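# Finish conveyor hinge, latch slide, start belt

## Task

The conveyor belt's hinge has its rod only partly inserted. Raise the belt's dangling section up into the hinge, slide the rod fully home, close the orange slide across the rod's end, then press the green button; the belt should then make one full loop and halt on its own.

## Robot and tools

Robot: two arms, left_arm and right_arm, mounted side by side at a table. Calibrated bases: left_arm at (-0.091, +0.480, 0) m, right_arm at (-0.062, -0.531, 0) m, both facing nearly straight along +x. Each arm ends in an identical five-finger right hand, so both hands use the same axes and numbers; they are not mirrored. A camera stand stands behind the arms.

Scene frame: origin at table-top height, halfway between the nominal bases; +x points out over the table, +z up, +y toward left_arm. Image left/right does not match arm names. All positions, quaternions (wxyz), velocities and targets are in this frame.

Hand point: a point fixed to the palm, about 0.15 m beyond the wrist face along the fingers and 0.05 m in front of the palm. Its +z runs along straight fingers, +y out of the palm, +x across the palm away from the thumb. Straight fingertips reach 0.06-0.07 m past the point along +z, 0.06 m behind it along -y. A wrist bracket on the little-finger side can strike things, and with fingers level the wrist may hang up to 0.13 m (palm down) or 0.25 m (palm up) below the point.

Row layout (used by execute_actions and move): 28 numbers, each in [-1, 1], always for both arms: left_arm dx, dy, dz, rx, ry, rz; left hand little, ring, middle, index, thumb_bend, thumb_turn, force_limit, speed; then the same 14 for right_arm. The six arm numbers are offsets, not poses: a displacement of the hand point from that arm's current Hand target (as reported when the action or move begins), along scene axes, with 1.0 = 0.6 m for dx-dz and 180 degrees for rx-rz; rx, ry, rz form one rotation vector about the Hand target position. Every row in one action counts from that same start, and repeating an offset moves further. Six zeros re-request the Hand target itself. Orientation is clipped to within 32 degrees of the measured one each step.

Hand numbers are absolute targets, not offsets: fingers and thumb_bend -1 straight, +1 curled; thumb_turn -1 beside the palm, +1 opposite the fingers (needed to grip objects about 0.035-0.065 m thick, handles down to 0.025 m). force_limit maps -1..+1 to about 0..10 N at the fingertip (0..15 N for the two thumb motors). speed rises from near zero at -1 to full at +0.48 and stays full above. There is no 'unchanged' value: to keep a hand as is, resend the eight hand numbers of its last executed row (or, if none yet, its hand_measured plus hand_force_limit and hand_speed). For gentle grips close at speed -0.94 or below. To squeeze harder, raise force_limit and send a more-closed target; to loosen, send a more-open one.

Tools:
- execute_actions(actions, cameras): actions is a list of actions; each action is a list of up to 15 rows, one per 1/30 s step, the last row held if fewer. Images return only if actions is empty or cameras asks.
- move(target, speed, blend, stop_force, zero, blocking, cameras): target is one row or a list of up to 15 rows, all offsets from the same starting Hand targets. speed is top path speed in m/s, 0.002 to 3.2 (default 0.25), one value or one per target. blend in m rounds corners of a list. stop_force in N, 4 to 120, ends an arm's path when its wrist sensor feels that much push against the motion; unreliable when the hand turns, and omit it when pulling off a contact. zero (default true) re-zeros before the move; blocking=false returns early but cannot go with stop_force. Paths do not avoid obstacles; avoid paths near an arm's own base.
- wait(seconds 0 to 10), stop(), zoom_image(camera, region [x0, y0, x1, y1] in pixels, at most 504 x 504), show_instructions(), zero_wrist_force(arm), finished_scene(scene: the current scene's number).

Cameras: cam_head_left, cam_head_right, cam_high, cam_low (896x504), cam_left_wrist, cam_right_wrist (672x504, fisheye).

Results: per arm end_effector_position (m), end_effector_quat_wxyz, velocities, Hand target (next offsets count from it; the hand often rests a little short, so send the gap as an offset), joint positions and torques, hand_measured, hand_stopped_by (moving, target, force, stalled, fault), hand_load_n (positive pushes a finger open; near 0 suggests a lost grip), Wrist force and Wrist torque in the end effector's axes plus a peak line. A move adds a 'move:' line with its ending (done, off_target, moving, held, fault) and limits (paced = pose clipped, held = steps withheld). done does not prove nothing was touched or moved.

Cautions: nothing may fall or be left off the table. Contact is stiff; a target slightly past a firm surface can trigger a fault stop (about 150 N outside force, or joint torque limits 313/313/142/51.3/51.3/51.3 N m), which freezes the arm for 10 s. Move slowly near contacts. A clearance check blocks arm-to-arm approach but not finger contact; never let the hands press or close on each other. Avoid overloading fingers, swinging loads fast, or slamming parts. Motors heating to 70 °C show MOTOR HOT; at 85 °C the arm brakes for 30-60 s, so avoid long stretched holds or pushing at unreachable poses. Loose objects may be nudged by outside pushes.

Each tool is called after "Emit:" as name(argument=value, ...) on one line, values as JSON.

Reference images:

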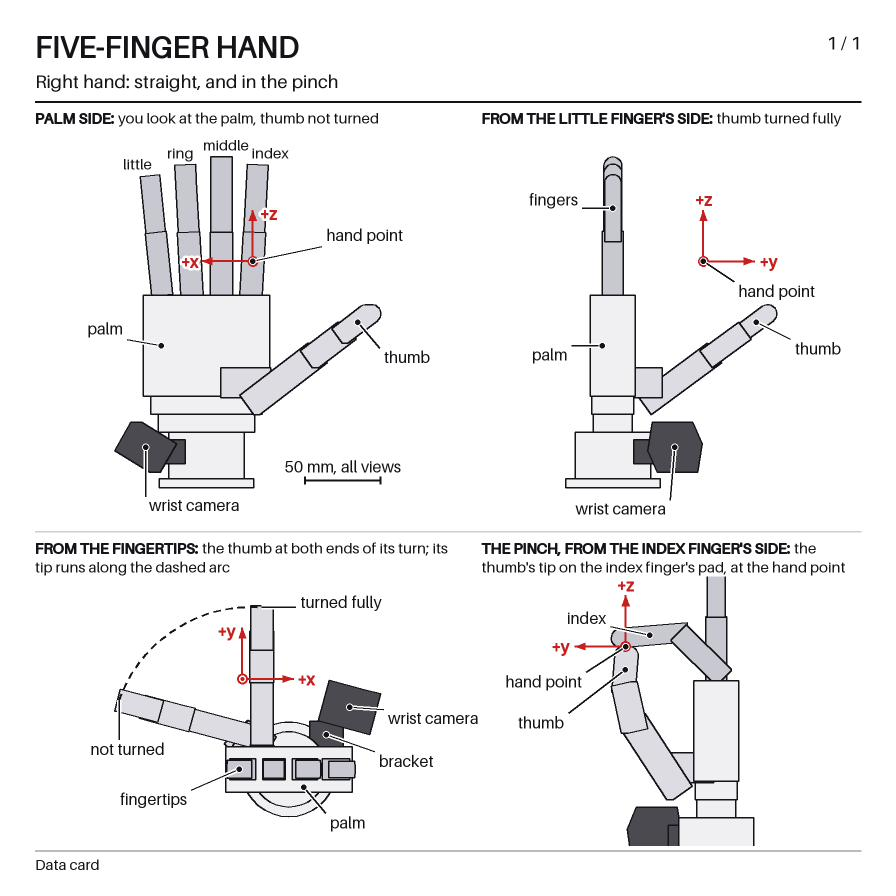

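## Session

Emit:
execute_actions(actions=[])

Scene clock: 0.00 s.
left_arm: end_effector_position=(+0.6606, +1.0629, +0.2217) hand_measured=(-1.000, -1.000, -1.000, -1.000, -1.000, -1.000) hand_load_n=(+0.0, +0.0, +0.0, +0.0, +0.0, +0.0) hand_stopped_by=(target, target, target, target, target, target) hand_force_limit=0.00 hand_speed=-0.80 end_effector_quat_wxyz=(+0.206, -0.185, +0.862, -0.425) | right_arm: end_effector_position=(+0.2113, -0.5377, +0.2223) hand_measured=(-1.000, -1.000, -1.000, -1.000, -1.000, -1.000) hand_load_n=(+0.0, +0.0, +0.5, +0.0, +0.0, +0.0) hand_stopped_by=(target, target, target, target, target, target) hand_force_limit=0.00 hand_speed=-0.80 end_effector_quat_wxyz=(+0.233, +0.710, -0.608, +0.268)
Joint positions: left_arm=[0.678 -0.671 0.943 1.328 2.555 -1.296] | right_arm=[-0.09 -1.654 2.263 0.778 2.278 -3.425]
Joint velocities: within noise
Joint torques (N m): no reading
Motor temperatures (°C): left_arm=[37 36 44 36 40 42] | right_arm=[33 38 32 34 48 39]
Wrist force (N): no reading
Wrist torque (N m): no reading
Wrist force, peak (N): no reading
Hand target: left_arm +0.6606, +1.0629, +0.2217; +0.206, -0.185, +0.862, -0.425 | right_arm +0.2113, -0.5377, +0.2223; +0.233, +0.710, -0.608, +0.268

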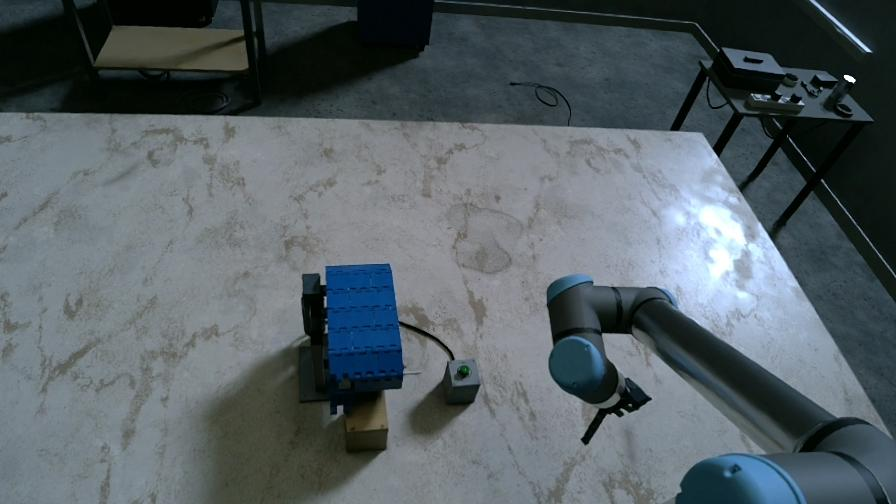

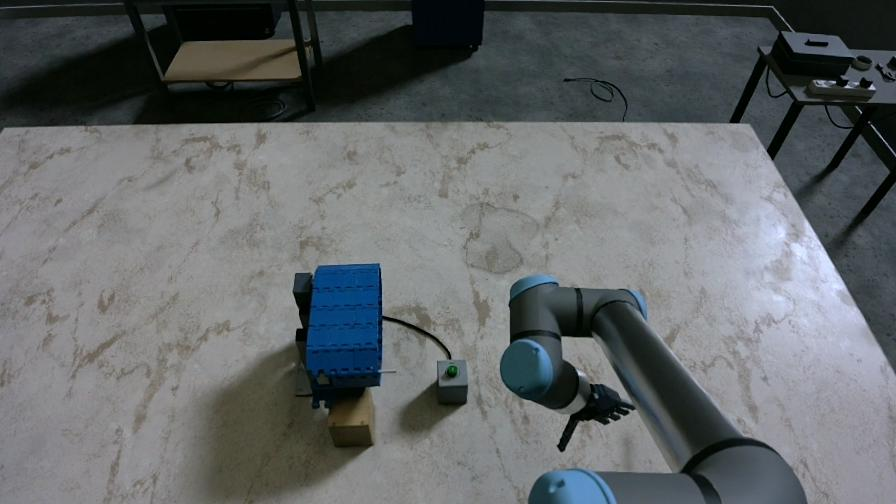

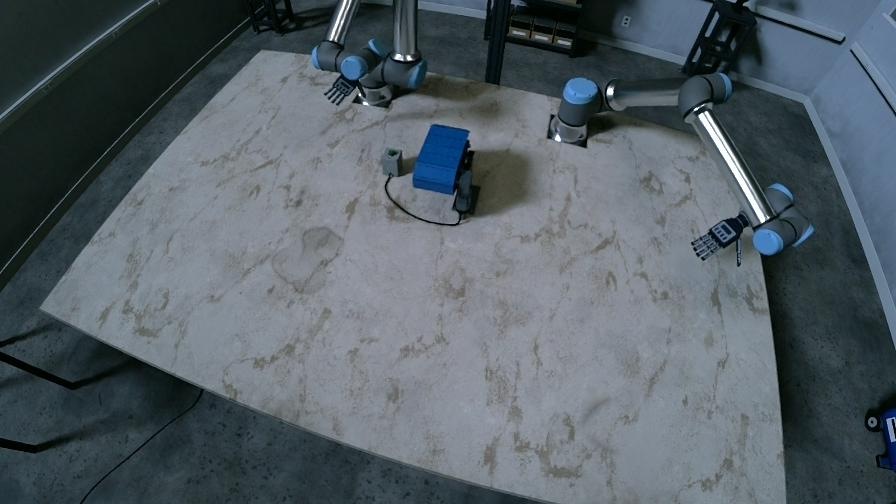

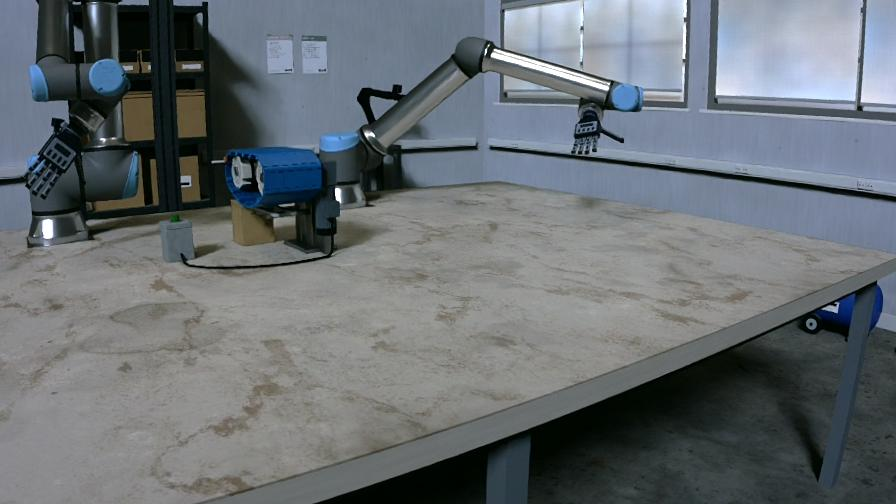

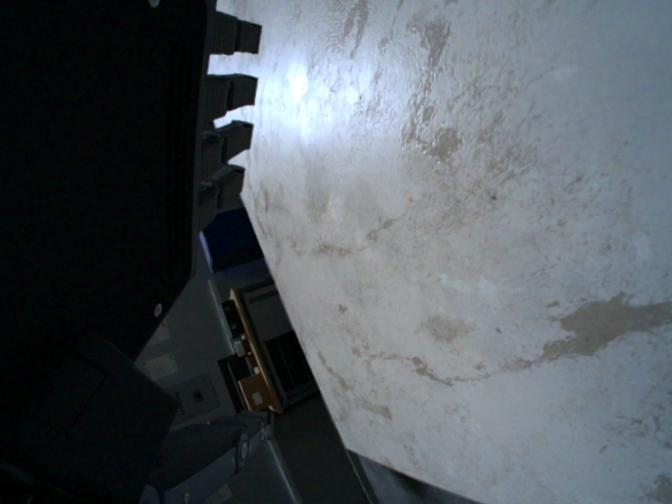

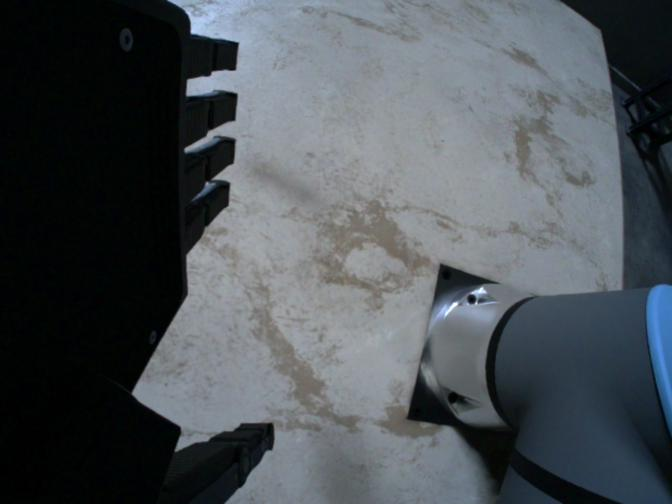

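Emit:
zoom_image(camera="cam_head_left", region=[270, 240, 510, 470])

Emit:
zoom_image(camera="cam_head_right", region=[260, 240, 500, 470])

Emit:
zoom_image(camera="cam_low", region=[150, 130, 380, 280])

Emit:
zoom_image(camera="cam_high", region=[370, 110, 520, 240])

Scaled by 2.100.

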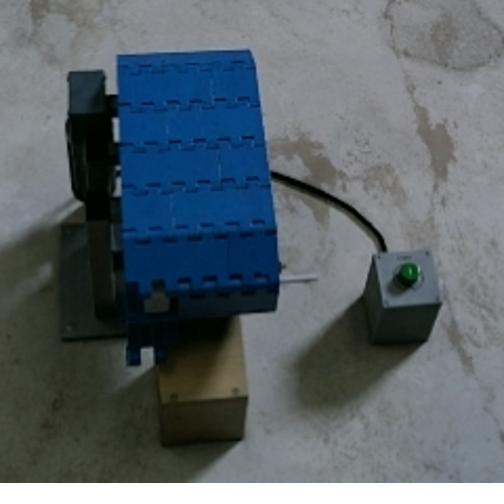

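Scaled by 2.100.

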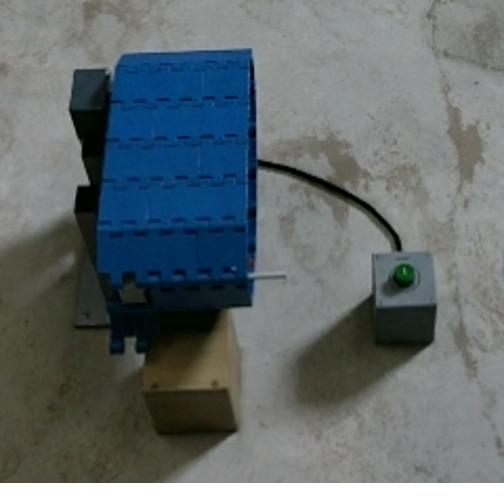

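Scaled by 2.191.

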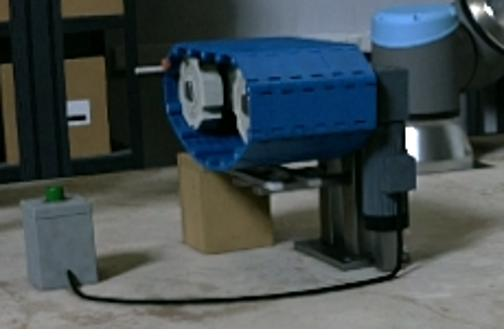

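Scaled by 3.360.

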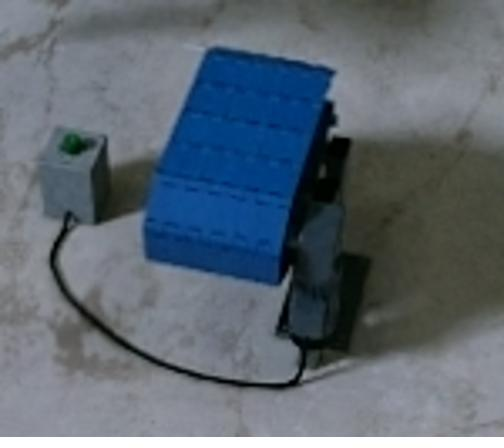

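Emit:
move(target=[0,0,0,0,0,0,-1,-1,-1,-1,-1,-1,0,-0.8, 0.148,0.063,0.38,0.4712,-0.1018,0.5134,-1,-1,-1,-1,-1,-1,0,-0.8], speed=0.5, cameras=["all"])

Scene clock: 4.37 s.
left_arm: end_effector_position=(+0.6606, +1.0629, +0.2217) hand_measured=(-1.000, -1.000, -1.000, -1.000, -1.000, -1.000) hand_load_n=(+0.0, +0.0, +0.0, +0.0, +0.0, +0.0) hand_stopped_by=(target, target, target, target, target, target) hand_force_limit=0.00 hand_speed=-0.80 end_effector_quat_wxyz=(+0.206, -0.185, +0.862, -0.425) | right_arm: end_effector_position=(+0.3001, -0.5000, +0.4503) hand_measured=(-1.000, -1.000, -1.000, -1.000, -1.000, -1.000) hand_load_n=(+0.0, +0.0, +0.0, +0.0, +0.0, -0.5) hand_stopped_by=(target, target, target, target, target, target) hand_force_limit=0.00 hand_speed=-0.80 end_effector_quat_wxyz=(-0.574, +0.819, -0.001, +0.000)
Joint positions: left_arm=[0.678 -0.671 0.943 1.328 2.555 -1.296] | right_arm=[-0.904 -1.618 2.176 2.141 0.925 -6.004]
Joint torques (N m): left_arm=[0.11 -97.51 -38.38 3.53 2.22 0.22] | right_arm=[-3.96 -19.93 -23.18 5.04 -2.44 -2.36]
Wrist force (N): left_arm=[-0.7 -0.4 0.2] | right_arm=[-1.2 0.6 0.1]
Wrist torque (N m): left_arm=[-0.07 0.10 -0.05] | right_arm=[-0.14 0.22 -0.26]
Wrist force, peak (N): left_arm=[-0.5 -0.8 0.2] | right_arm=[-1.6 0.5 0.0]
Hand target: left_arm +0.6606, +1.0629, +0.2217; +0.206, -0.185, +0.862, -0.425 | right_arm +0.3001, -0.4999, +0.4503; -0.574, +0.819, -0.001, +0.000
Off the commanded pose: left_arm 0.000 m, 0 deg | right_arm 0.000 m, 0 deg.
move: done

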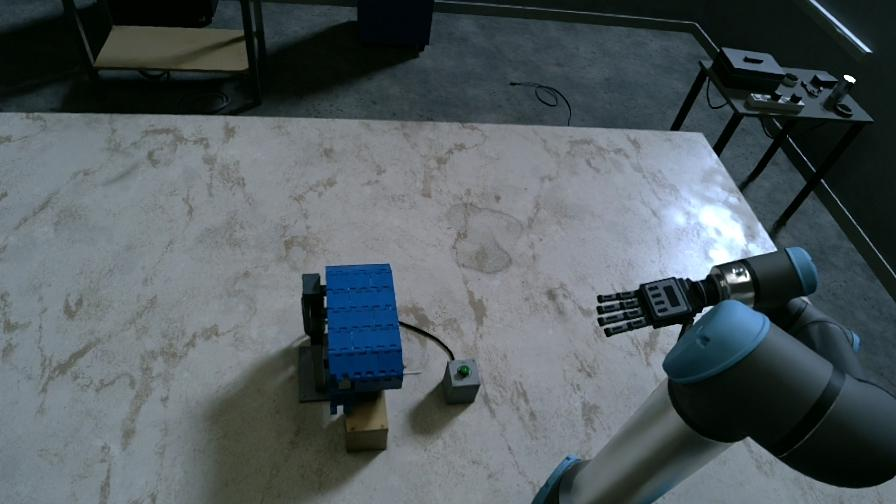

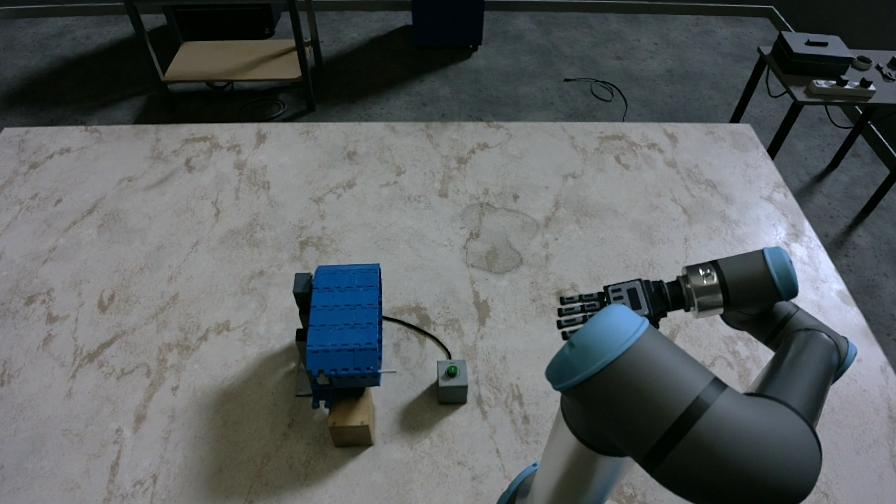

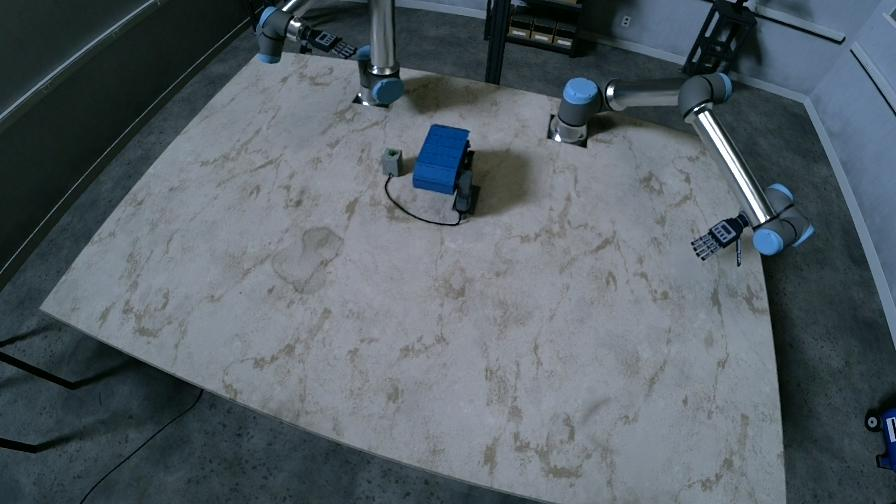

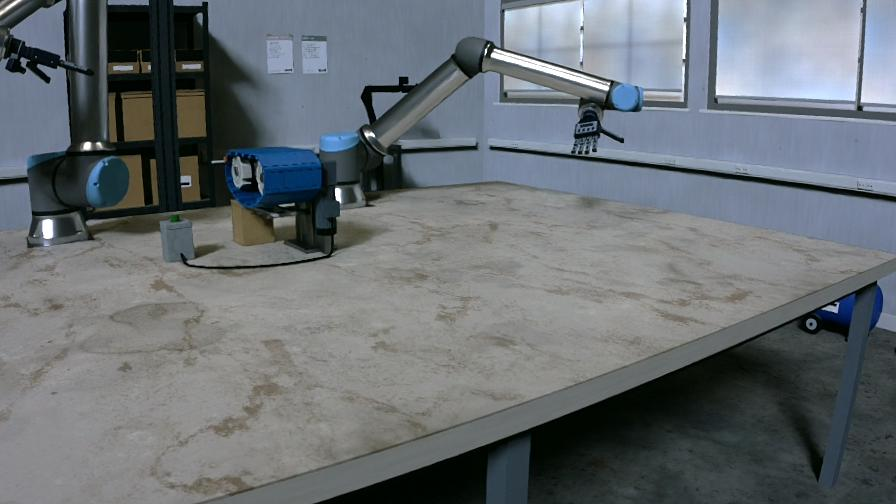

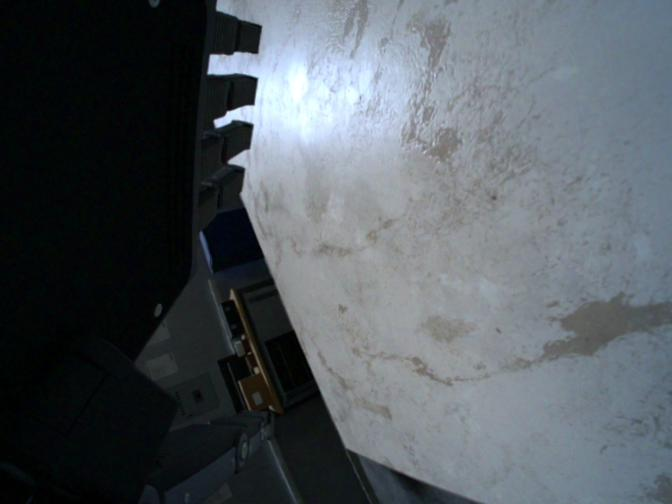

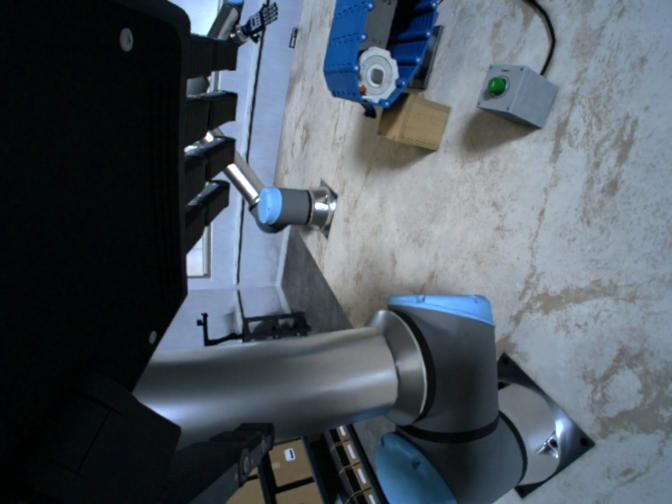

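Emit:
zoom_image(camera="cam_right_wrist", region=[300, 0, 580, 170])

Scaled by 1.800 from the camera's 672x504 image, which has a finer 960x720 frame.

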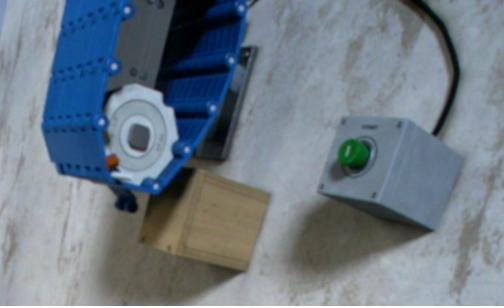

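Emit:
move(target=[-0.351,-0.772,0.214,-0.2028,0.0098,-0.1814,-1,-1,-1,-1,-1,-1,0,-0.8, -0.083,0.25,-0.167,0,0,0,-1,-1,-1,-1,-1,-1,0,-0.8], speed=0.5, cameras=["cam_high","cam_right_wrist"])

Scene clock: 5.90 s.
left_arm: end_effector_position=(+0.6557, +1.0516, +0.2249) hand_measured=(-1.000, -1.000, -1.000, -1.000, -1.000, -1.000) hand_load_n=(+0.0, +0.0, +0.0, +0.0, +0.0, +0.0) hand_stopped_by=(target, target, target, target, target, target) hand_force_limit=0.00 hand_speed=-0.80 end_effector_quat_wxyz=(+0.201, -0.181, +0.860, -0.433) | right_arm: end_effector_position=(+0.2908, -0.4721, +0.4317) hand_measured=(-1.000, -1.000, -1.000, -1.000, -1.000, -1.000) hand_load_n=(+0.0, +0.5, +0.0, +0.0, +0.0, +0.0) hand_stopped_by=(target, target, target, target, target, target) hand_force_limit=0.00 hand_speed=-0.80 end_effector_quat_wxyz=(-0.574, +0.819, -0.001, +0.000)
Joint positions: left_arm=[0.675 -0.684 0.969 1.342 2.566 -1.275] | right_arm=[-0.876 -1.634 2.229 2.095 0.899 -5.989]
Joint torques (N m): left_arm=[14.62 -87.1 -39.75 0 -2.05 -2.79] | right_arm=[-17.22 -16.93 -43.93 4.74 1.43 -1.98]
Wrist force (N): left_arm=[0.4 -0.3 0.1] | right_arm=[-0.9 0.7 0.1]
Wrist torque (N m): left_arm=[-0.04 -0.05 0.17] | right_arm=[-0.11 0.19 -0.24]
Wrist force, peak (N): left_arm=[4.0 -5.8 1.2] | right_arm=[-1.3 0.6 1.6]
Hand target: left_arm +0.6556, +1.0516, +0.2248; +0.201, -0.181, +0.860, -0.433 (not the last commanded pose) | right_arm +0.2908, -0.4721, +0.4317; -0.574, +0.819, -0.001, +0.000 (not the last commanded pose)
Off the commanded pose: left_arm 0.512 m, 48 deg | right_arm 0.152 m, 0 deg.
move: held (left_arm; a check stopped the path), off_target (right_arm; braked when a check withheld steps of left_arm); limits=held
pose unreachable (left arm): on one or more control steps of this call, first in action 0 (counted from 0), this arm could not follow its commanded pose, so it was not sent that pose on those steps. It may still have moved: this result reports where it is.
cause: moving toward the commanded pose would bring two parts of the arm too close to each other (joints 4 (wrist 1) to 6 (wrist 3) lie between them).
Images, in order (width x height): cam_high 896x504, cam_right_wrist 672x504.

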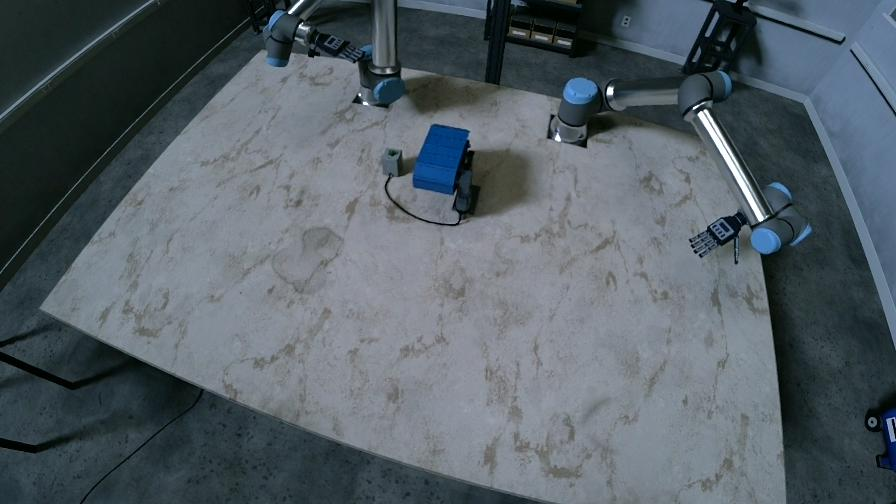

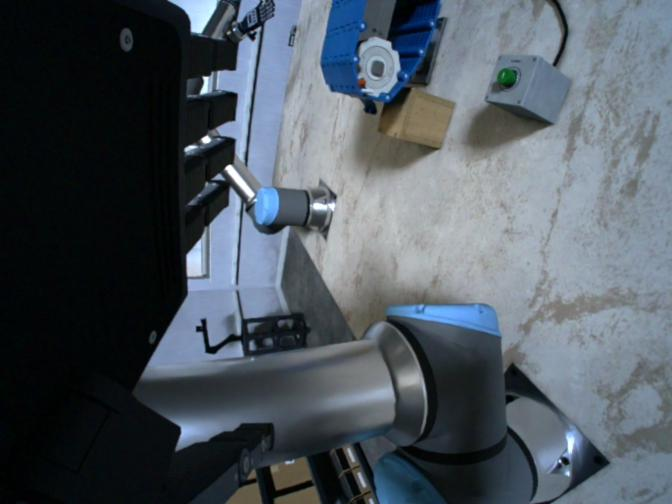

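Emit:
move(target=[-0.343,-0.753,0.209,0,0,0,-1,-1,-1,-1,-1,-1,0,-0.8, -0.068,0.203,-0.136,0,0,0,-1,-1,-1,-1,-1,-1,0,-0.8], speed=0.5, cameras=["cam_right_wrist"])

Emit:
zoom_image(camera="cam_right_wrist", region=[280, 0, 600, 240])

Scene clock: 7.83 s.
left_arm: end_effector_position=(+0.4498, +0.5999, +0.3503) hand_measured=(-1.000, -1.000, -1.000, -1.000, -1.000, -1.000) hand_load_n=(+0.0, +0.0, +0.0, +0.0, +0.0, -0.5) hand_stopped_by=(target, target, target, target, target, target) hand_force_limit=0.00 hand_speed=-0.80 end_effector_quat_wxyz=(+0.201, -0.181, +0.860, -0.433) | right_arm: end_effector_position=(+0.2500, -0.3503, +0.3501) hand_measured=(-1.000, -1.000, -1.000, -1.000, -1.000, -1.000) hand_load_n=(+0.0, +0.0, +0.0, +0.0, +0.0, -0.5) hand_stopped_by=(target, target, target, target, target, target) hand_force_limit=0.00 hand_speed=-0.80 end_effector_quat_wxyz=(-0.574, +0.819, -0.001, +0.000)
Joint positions: left_arm=[0.184 -1.591 1.925 0.641 2.426 -2.075] | right_arm=[-0.699 -1.655 2.422 1.845 0.743 -5.875]
Joint torques (N m): left_arm=[-13.14 -41.08 -32.88 4.02 3.08 -2.44] | right_arm=[-11.18 -29.6 -39.7 2.46 0.76 -2.54]
Wrist force (N): left_arm=[0.3 0.0 -0.1] | right_arm=[-0.6 0.2 0.8]
Wrist torque (N m): left_arm=[0.02 -0.03 0.04] | right_arm=[-0.21 0.15 -0.23]
Wrist force, peak (N): left_arm=[2.5 -2.4 0.2] | right_arm=[-1.4 0.5 1.2]
Hand target: left_arm +0.4498, +0.5998, +0.3502; +0.201, -0.181, +0.860, -0.433 | right_arm +0.2500, -0.3503, +0.3501; -0.574, +0.819, -0.001, +0.000
Off the commanded pose: left_arm 0.000 m, 0 deg | right_arm 0.000 m, 0 deg.
move: done
Images, in order (width x height): cam_right_wrist 672x504.

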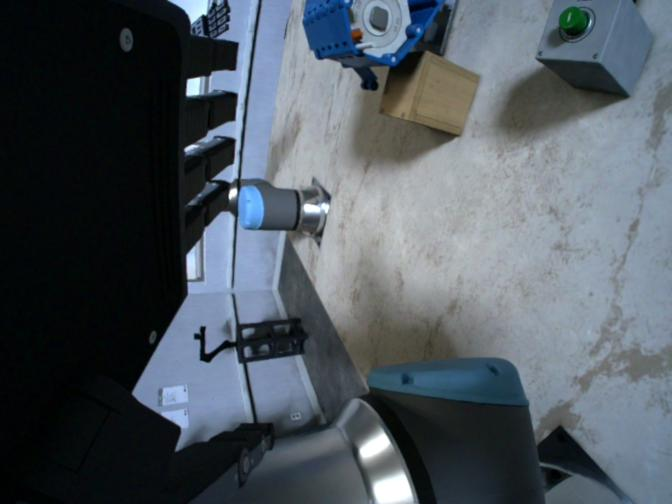

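Scaled by 1.575 from the camera's 672x504 image, which has a finer 960x720 frame.

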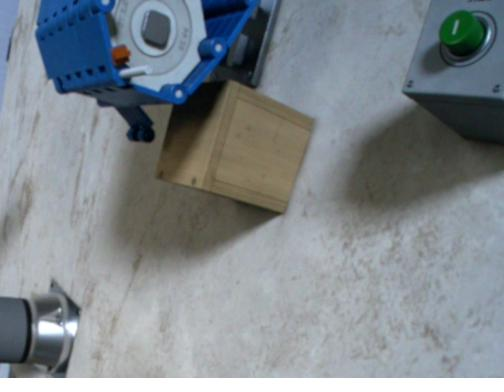

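Emit:
move(target=[-0.4163,-0.6333,0.1163,-0.1979,0.0093,-0.1769,-1,-1,-1,-1,-1,-1,0,-0.8, 0.083,0.03,0,0,0,-0.167,-1,-1,-1,-1,-1,-1,0,-0.8], speed=0.4, cameras=["cam_high","cam_left_wrist","cam_right_wrist"])

Scene clock: 9.77 s.
left_arm: end_effector_position=(+0.2000, +0.2198, +0.4200) hand_measured=(-1.000, -1.000, -1.000, -1.000, -1.000, -1.000) hand_load_n=(+0.0, +0.0, +0.0, +0.0, +0.0, +0.0) hand_stopped_by=(target, target, target, target, target, target) hand_force_limit=0.00 hand_speed=-0.80 end_effector_quat_wxyz=(+0.000, +0.000, +0.707, -0.708) | right_arm: end_effector_position=(+0.2998, -0.3323, +0.3501) hand_measured=(-1.000, -1.000, -1.000, -1.000, -1.000, -1.000) hand_load_n=(+0.0, +0.0, +0.0, +0.0, +0.0, +0.0) hand_stopped_by=(target, target, target, target, target, target) hand_force_limit=0.00 hand_speed=-0.80 end_effector_quat_wxyz=(-0.554, +0.791, -0.213, +0.149)
Joint positions: left_arm=[-0.71 -2.23 2.344 -0.116 2.435 -3.143] | right_arm=[-0.778 -1.812 2.449 1.483 0.413 -5.301]
Joint torques (N m): left_arm=[-13.93 1.83 -42.01 -5.43 -3.12 -2.45] | right_arm=[-16.26 -7.37 -20.4 2.8 -2.45 0.95]
Wrist force (N): left_arm=[0.3 0.7 -0.4] | right_arm=[-1.2 0.3 0.6]
Wrist torque (N m): left_arm=[0.12 -0.07 0.23] | right_arm=[-0.22 0.24 -0.12]
Wrist force, peak (N): left_arm=[-1.8 1.4 -0.3] | right_arm=[-1.0 0.5 1.0]
Hand target: left_arm +0.2000, +0.2198, +0.4200; +0.000, +0.000, +0.707, -0.708 | right_arm +0.2998, -0.3323, +0.3501; -0.554, +0.791, -0.213, +0.149
Off the commanded pose: left_arm 0.000 m, 0 deg | right_arm 0.000 m, 0 deg.
move: done
Images, in order (width x height): cam_high 896x504, cam_left_wrist 672x504, cam_right_wrist 672x504.

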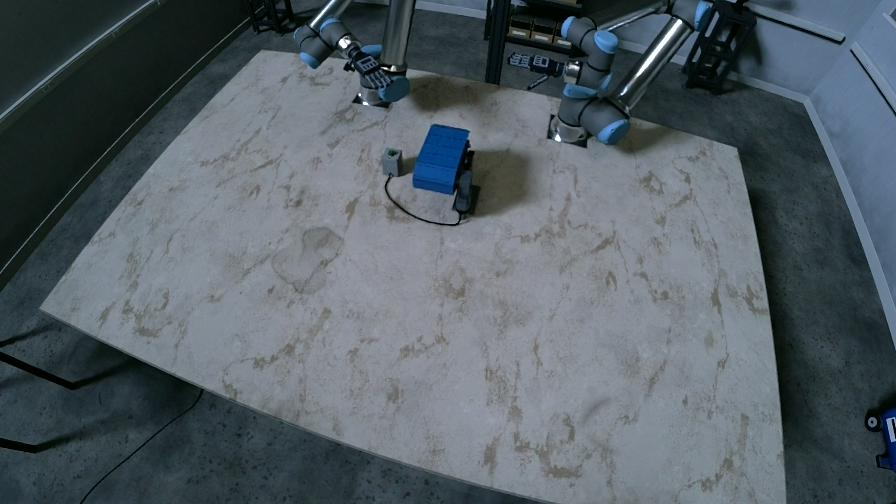

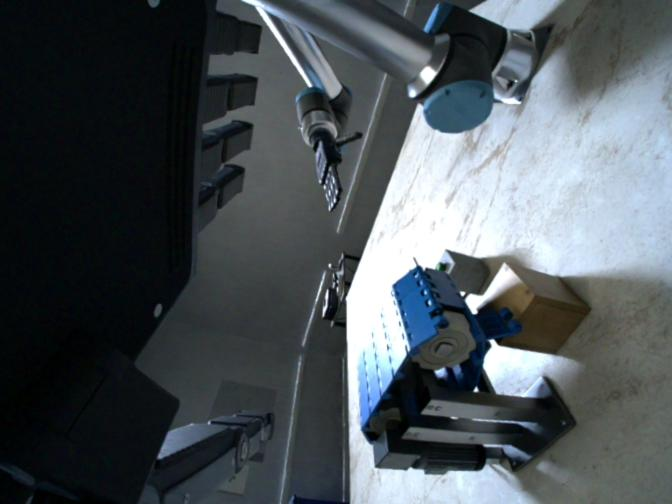

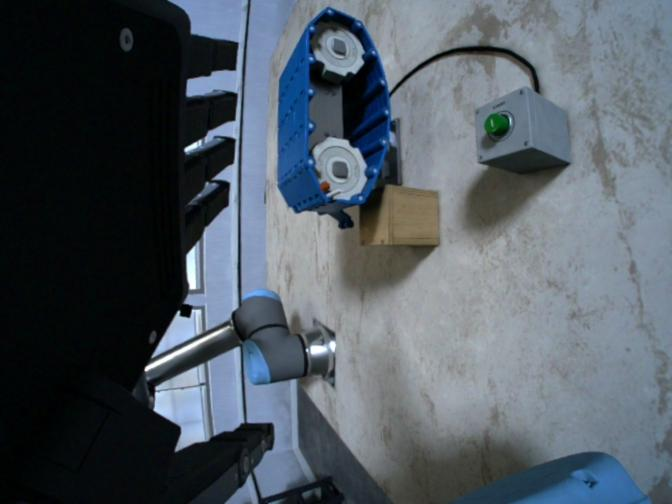

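Emit:
zoom_image(camera="cam_left_wrist", region=[350, 240, 600, 490])

Emit:
zoom_image(camera="cam_right_wrist", region=[270, 0, 450, 250])

Emit:
zoom_image(camera="cam_left_wrist", region=[380, 250, 540, 380])

Scaled by 2.016 from the camera's 672x504 image, which has a finer 960x720 frame.

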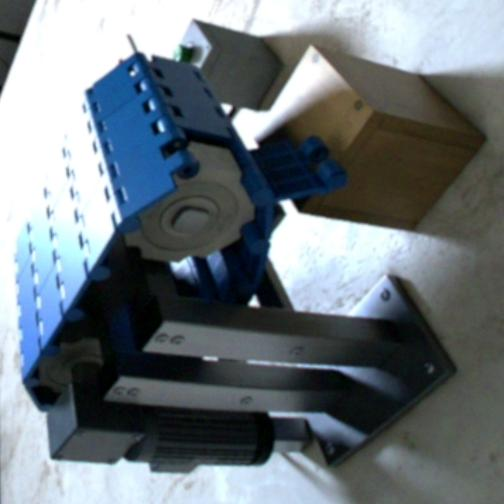

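Scaled by 2.016 from the camera's 672x504 image, which has a finer 960x720 frame.

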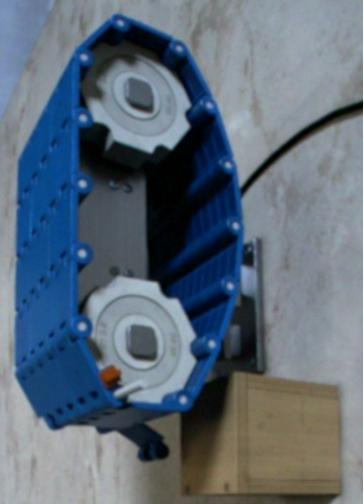

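Scaled by 3.150 from the camera's 672x504 image, which has a finer 960x720 frame.

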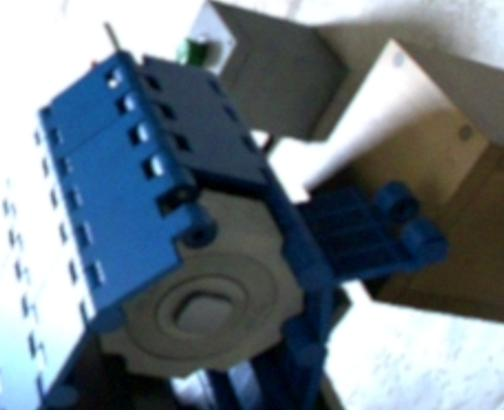

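Emit:
move(target=[0.008,-0.133,-0.25,0,0,0.167,-1,-1,-1,-1,-1,-1,0,-0.8, 0,0.15,-0.1,0,0,0,-1,-1,-1,-1,-1,-1,0,-0.8], speed=0.3, cameras=["cam_head_left","cam_left_wrist","cam_right_wrist"])

Emit:
zoom_image(camera="cam_right_wrist", region=[270, 80, 450, 260])

Emit:
zoom_image(camera="cam_left_wrist", region=[270, 100, 600, 430])

Scene clock: 14.07 s.
left_arm: end_effector_position=(+0.2048, +0.1401, +0.2700) hand_measured=(-1.000, -1.000, -1.000, -1.000, -1.000, -1.000) hand_load_n=(+0.0, +0.0, -0.5, +0.0, +0.0, -0.5) hand_stopped_by=(target, target, target, target, target, target) hand_force_limit=0.00 hand_speed=-0.80 end_effector_quat_wxyz=(+0.184, -0.183, +0.682, -0.683) | right_arm: end_effector_position=(+0.2998, -0.2423, +0.2902) hand_measured=(-1.000, -1.000, -1.000, -1.000, -1.000, -1.000) hand_load_n=(+0.0, +0.0, +0.0, +0.0, +0.0, +0.0) hand_stopped_by=(target, target, target, target, target, target) hand_force_limit=0.00 hand_speed=-0.80 end_effector_quat_wxyz=(-0.554, +0.791, -0.213, +0.149)
Joint positions: left_arm=[-2.004 -2.557 2.678 -0.123 0.617 -3.139] | right_arm=[-0.427 -1.822 2.368 0.693 0.37 -4.358]
Joint torques (N m): left_arm=[15.43 36.78 -41.38 -0.85 3.91 -2.79] | right_arm=[-12.06 -6.29 -22.55 1.74 -3.91 1.24]
Wrist force (N): left_arm=[0.2 0.1 0.1] | right_arm=[-1.4 0.5 0.7]
Wrist torque (N m): left_arm=[-0.03 -0.08 0.21] | right_arm=[-0.21 0.33 -0.14]
Wrist force, peak (N): left_arm=[-0.5 -1.5 -1.4] | right_arm=[-1.6 0.7 1.2]
Hand target: left_arm +0.2048, +0.1400, +0.2700; +0.184, -0.183, +0.682, -0.683 | right_arm +0.2998, -0.2423, +0.2901; -0.554, +0.791, -0.213, +0.149
Off the commanded pose: left_arm 0.000 m, 0 deg | right_arm 0.000 m, 0 deg.
move: done
Images, in order (width x height): cam_head_left 896x504, cam_left_wrist 672x504, cam_right_wrist 672x504.

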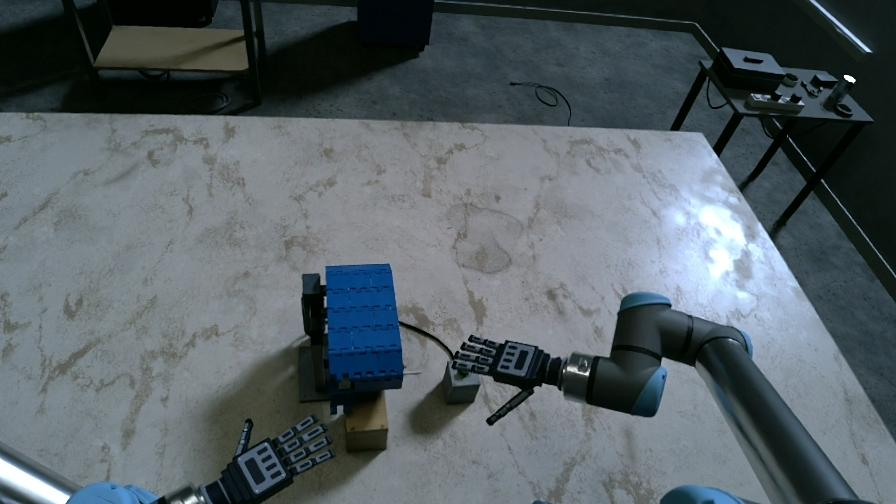

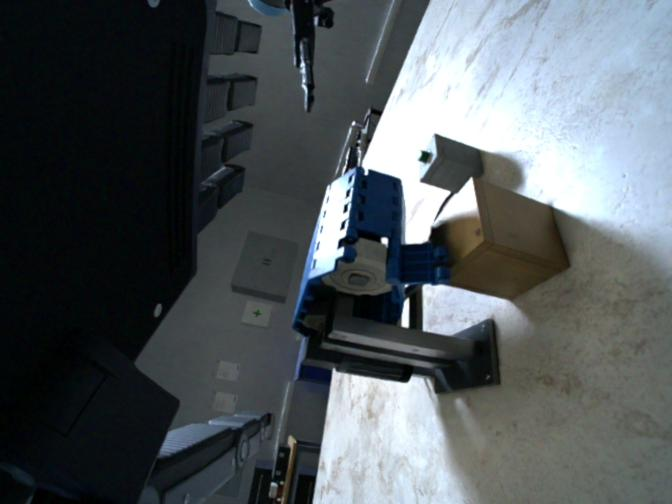

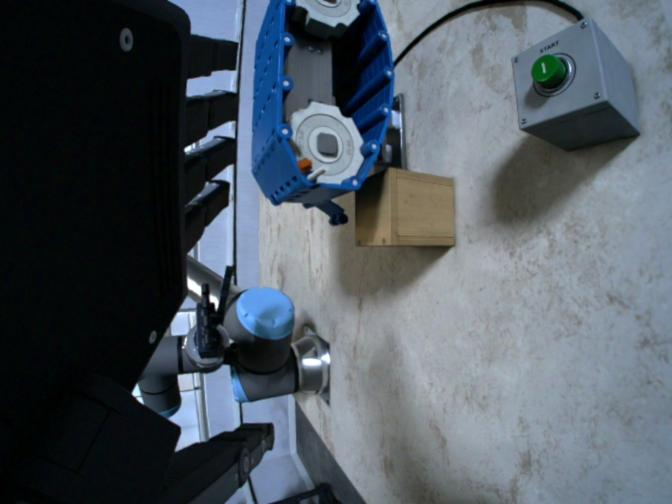

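Scaled by 2.800 from the camera's 672x504 image, which has a finer 960x720 frame.

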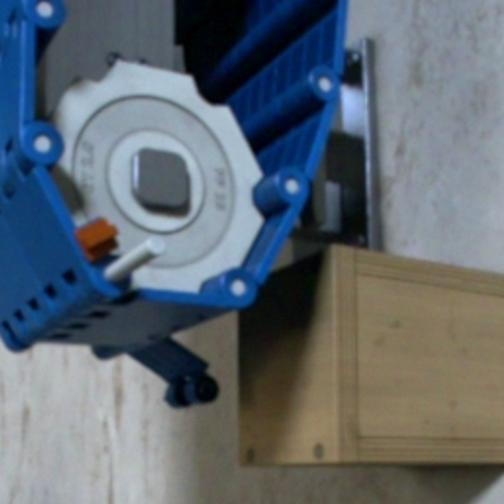

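Scaled by 1.527 from the camera's 672x504 image, which has a finer 960x720 frame.

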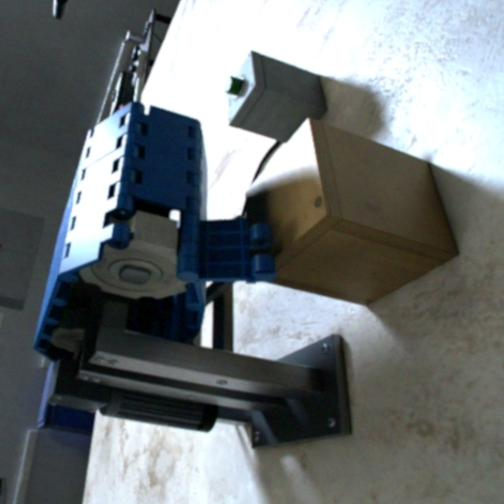

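Emit:
zoom_image(camera="cam_left_wrist", region=[310, 150, 470, 310])

Emit:
zoom_image(camera="cam_right_wrist", region=[260, 120, 400, 240])

Scaled by 3.150 from the camera's 672x504 image, which has a finer 960x720 frame.

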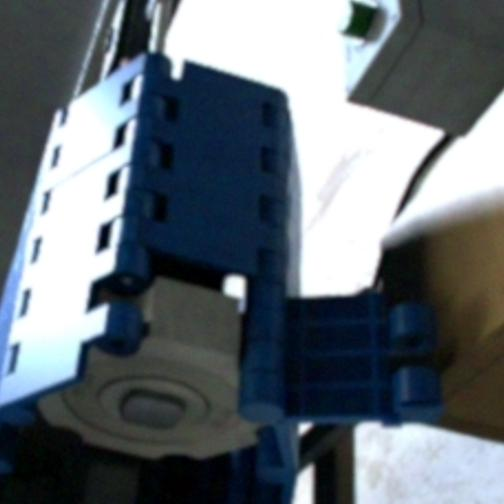

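Scaled by 3.600 from the camera's 672x504 image, which has a finer 960x720 frame.

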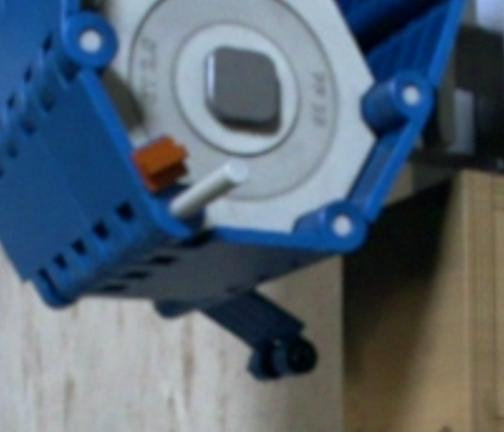

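Emit:
move(target=[0,0,0,0,0,0,-1,-1,-1,-1,-1,-1,0,-0.8, -0.1097,0.157,-0.2003,0.1965,0.412,-0.2205,-1,-1,-1,-1,-1,-1,0,-0.8], speed=0.25, cameras=["cam_head_left","cam_right_wrist"])

Emit:
zoom_image(camera="cam_right_wrist", region=[240, 150, 440, 350])

Scene clock: 22.93 s.
left_arm: end_effector_position=(+0.2048, +0.1400, +0.2700) hand_measured=(-1.000, -1.000, -1.000, -1.000, -1.000, -1.000) hand_load_n=(+0.0, +0.0, +0.0, +0.0, +0.0, -0.5) hand_stopped_by=(target, target, target, target, target, target) hand_force_limit=0.00 hand_speed=-0.80 end_effector_quat_wxyz=(+0.184, -0.183, +0.682, -0.683) | right_arm: end_effector_position=(+0.2339, -0.1481, +0.1699) hand_measured=(-1.000, -1.000, -1.000, -1.000, -1.000, -1.000) hand_load_n=(+0.0, +0.0, +0.0, +0.0, +0.0, -0.5) hand_stopped_by=(target, target, target, target, target, target) hand_force_limit=0.00 hand_speed=-0.80 end_effector_quat_wxyz=(+0.437, -0.420, +0.758, +0.242)
Joint positions: left_arm=[-2.003 -2.557 2.678 -0.123 0.617 -3.139] | right_arm=[-0.186 -1.68 2.575 0.085 0.649 -2.44]
Joint torques (N m): left_arm=[14.87 38.86 -52.08 -4.22 4.48 -2.41] | right_arm=[-14.34 -8.15 -34.77 3.18 -3.99 1.54]
Wrist force (N): left_arm=[0.1 0.2 -0.5] | right_arm=[-0.8 0.5 0.4]
Wrist torque (N m): left_arm=[0.01 -0.05 0.23] | right_arm=[0.09 0.30 -0.01]
Wrist force, peak (N): left_arm=[0.1 1.0 -0.6] | right_arm=[-1.1 1.3 0.9]
Hand target: left_arm +0.2048, +0.1400, +0.2700; +0.184, -0.183, +0.682, -0.683 | right_arm +0.2340, -0.1481, +0.1699; +0.437, -0.420, +0.758, +0.242
Off the commanded pose: left_arm 0.000 m, 0 deg | right_arm 0.000 m, 0 deg.
move: done
Images, in order (width x height): cam_head_left 896x504, cam_right_wrist 672x504.

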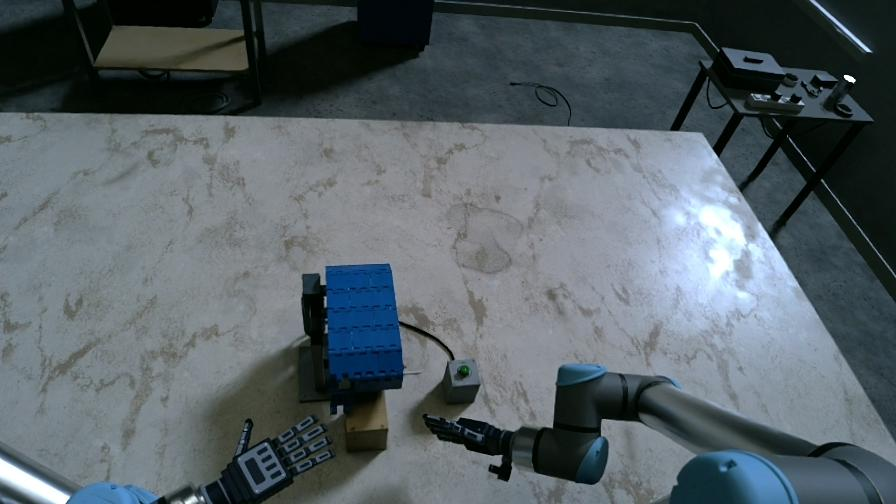

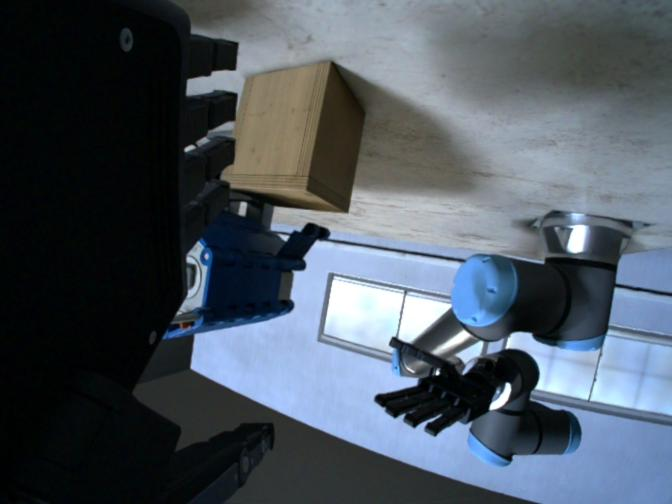

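Scaled by 2.520 from the camera's 672x504 image, which has a finer 960x720 frame.

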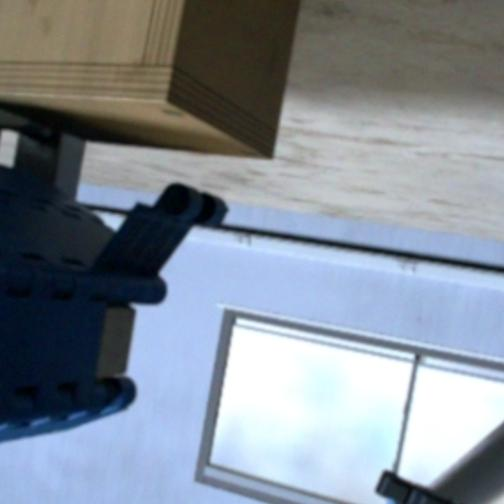

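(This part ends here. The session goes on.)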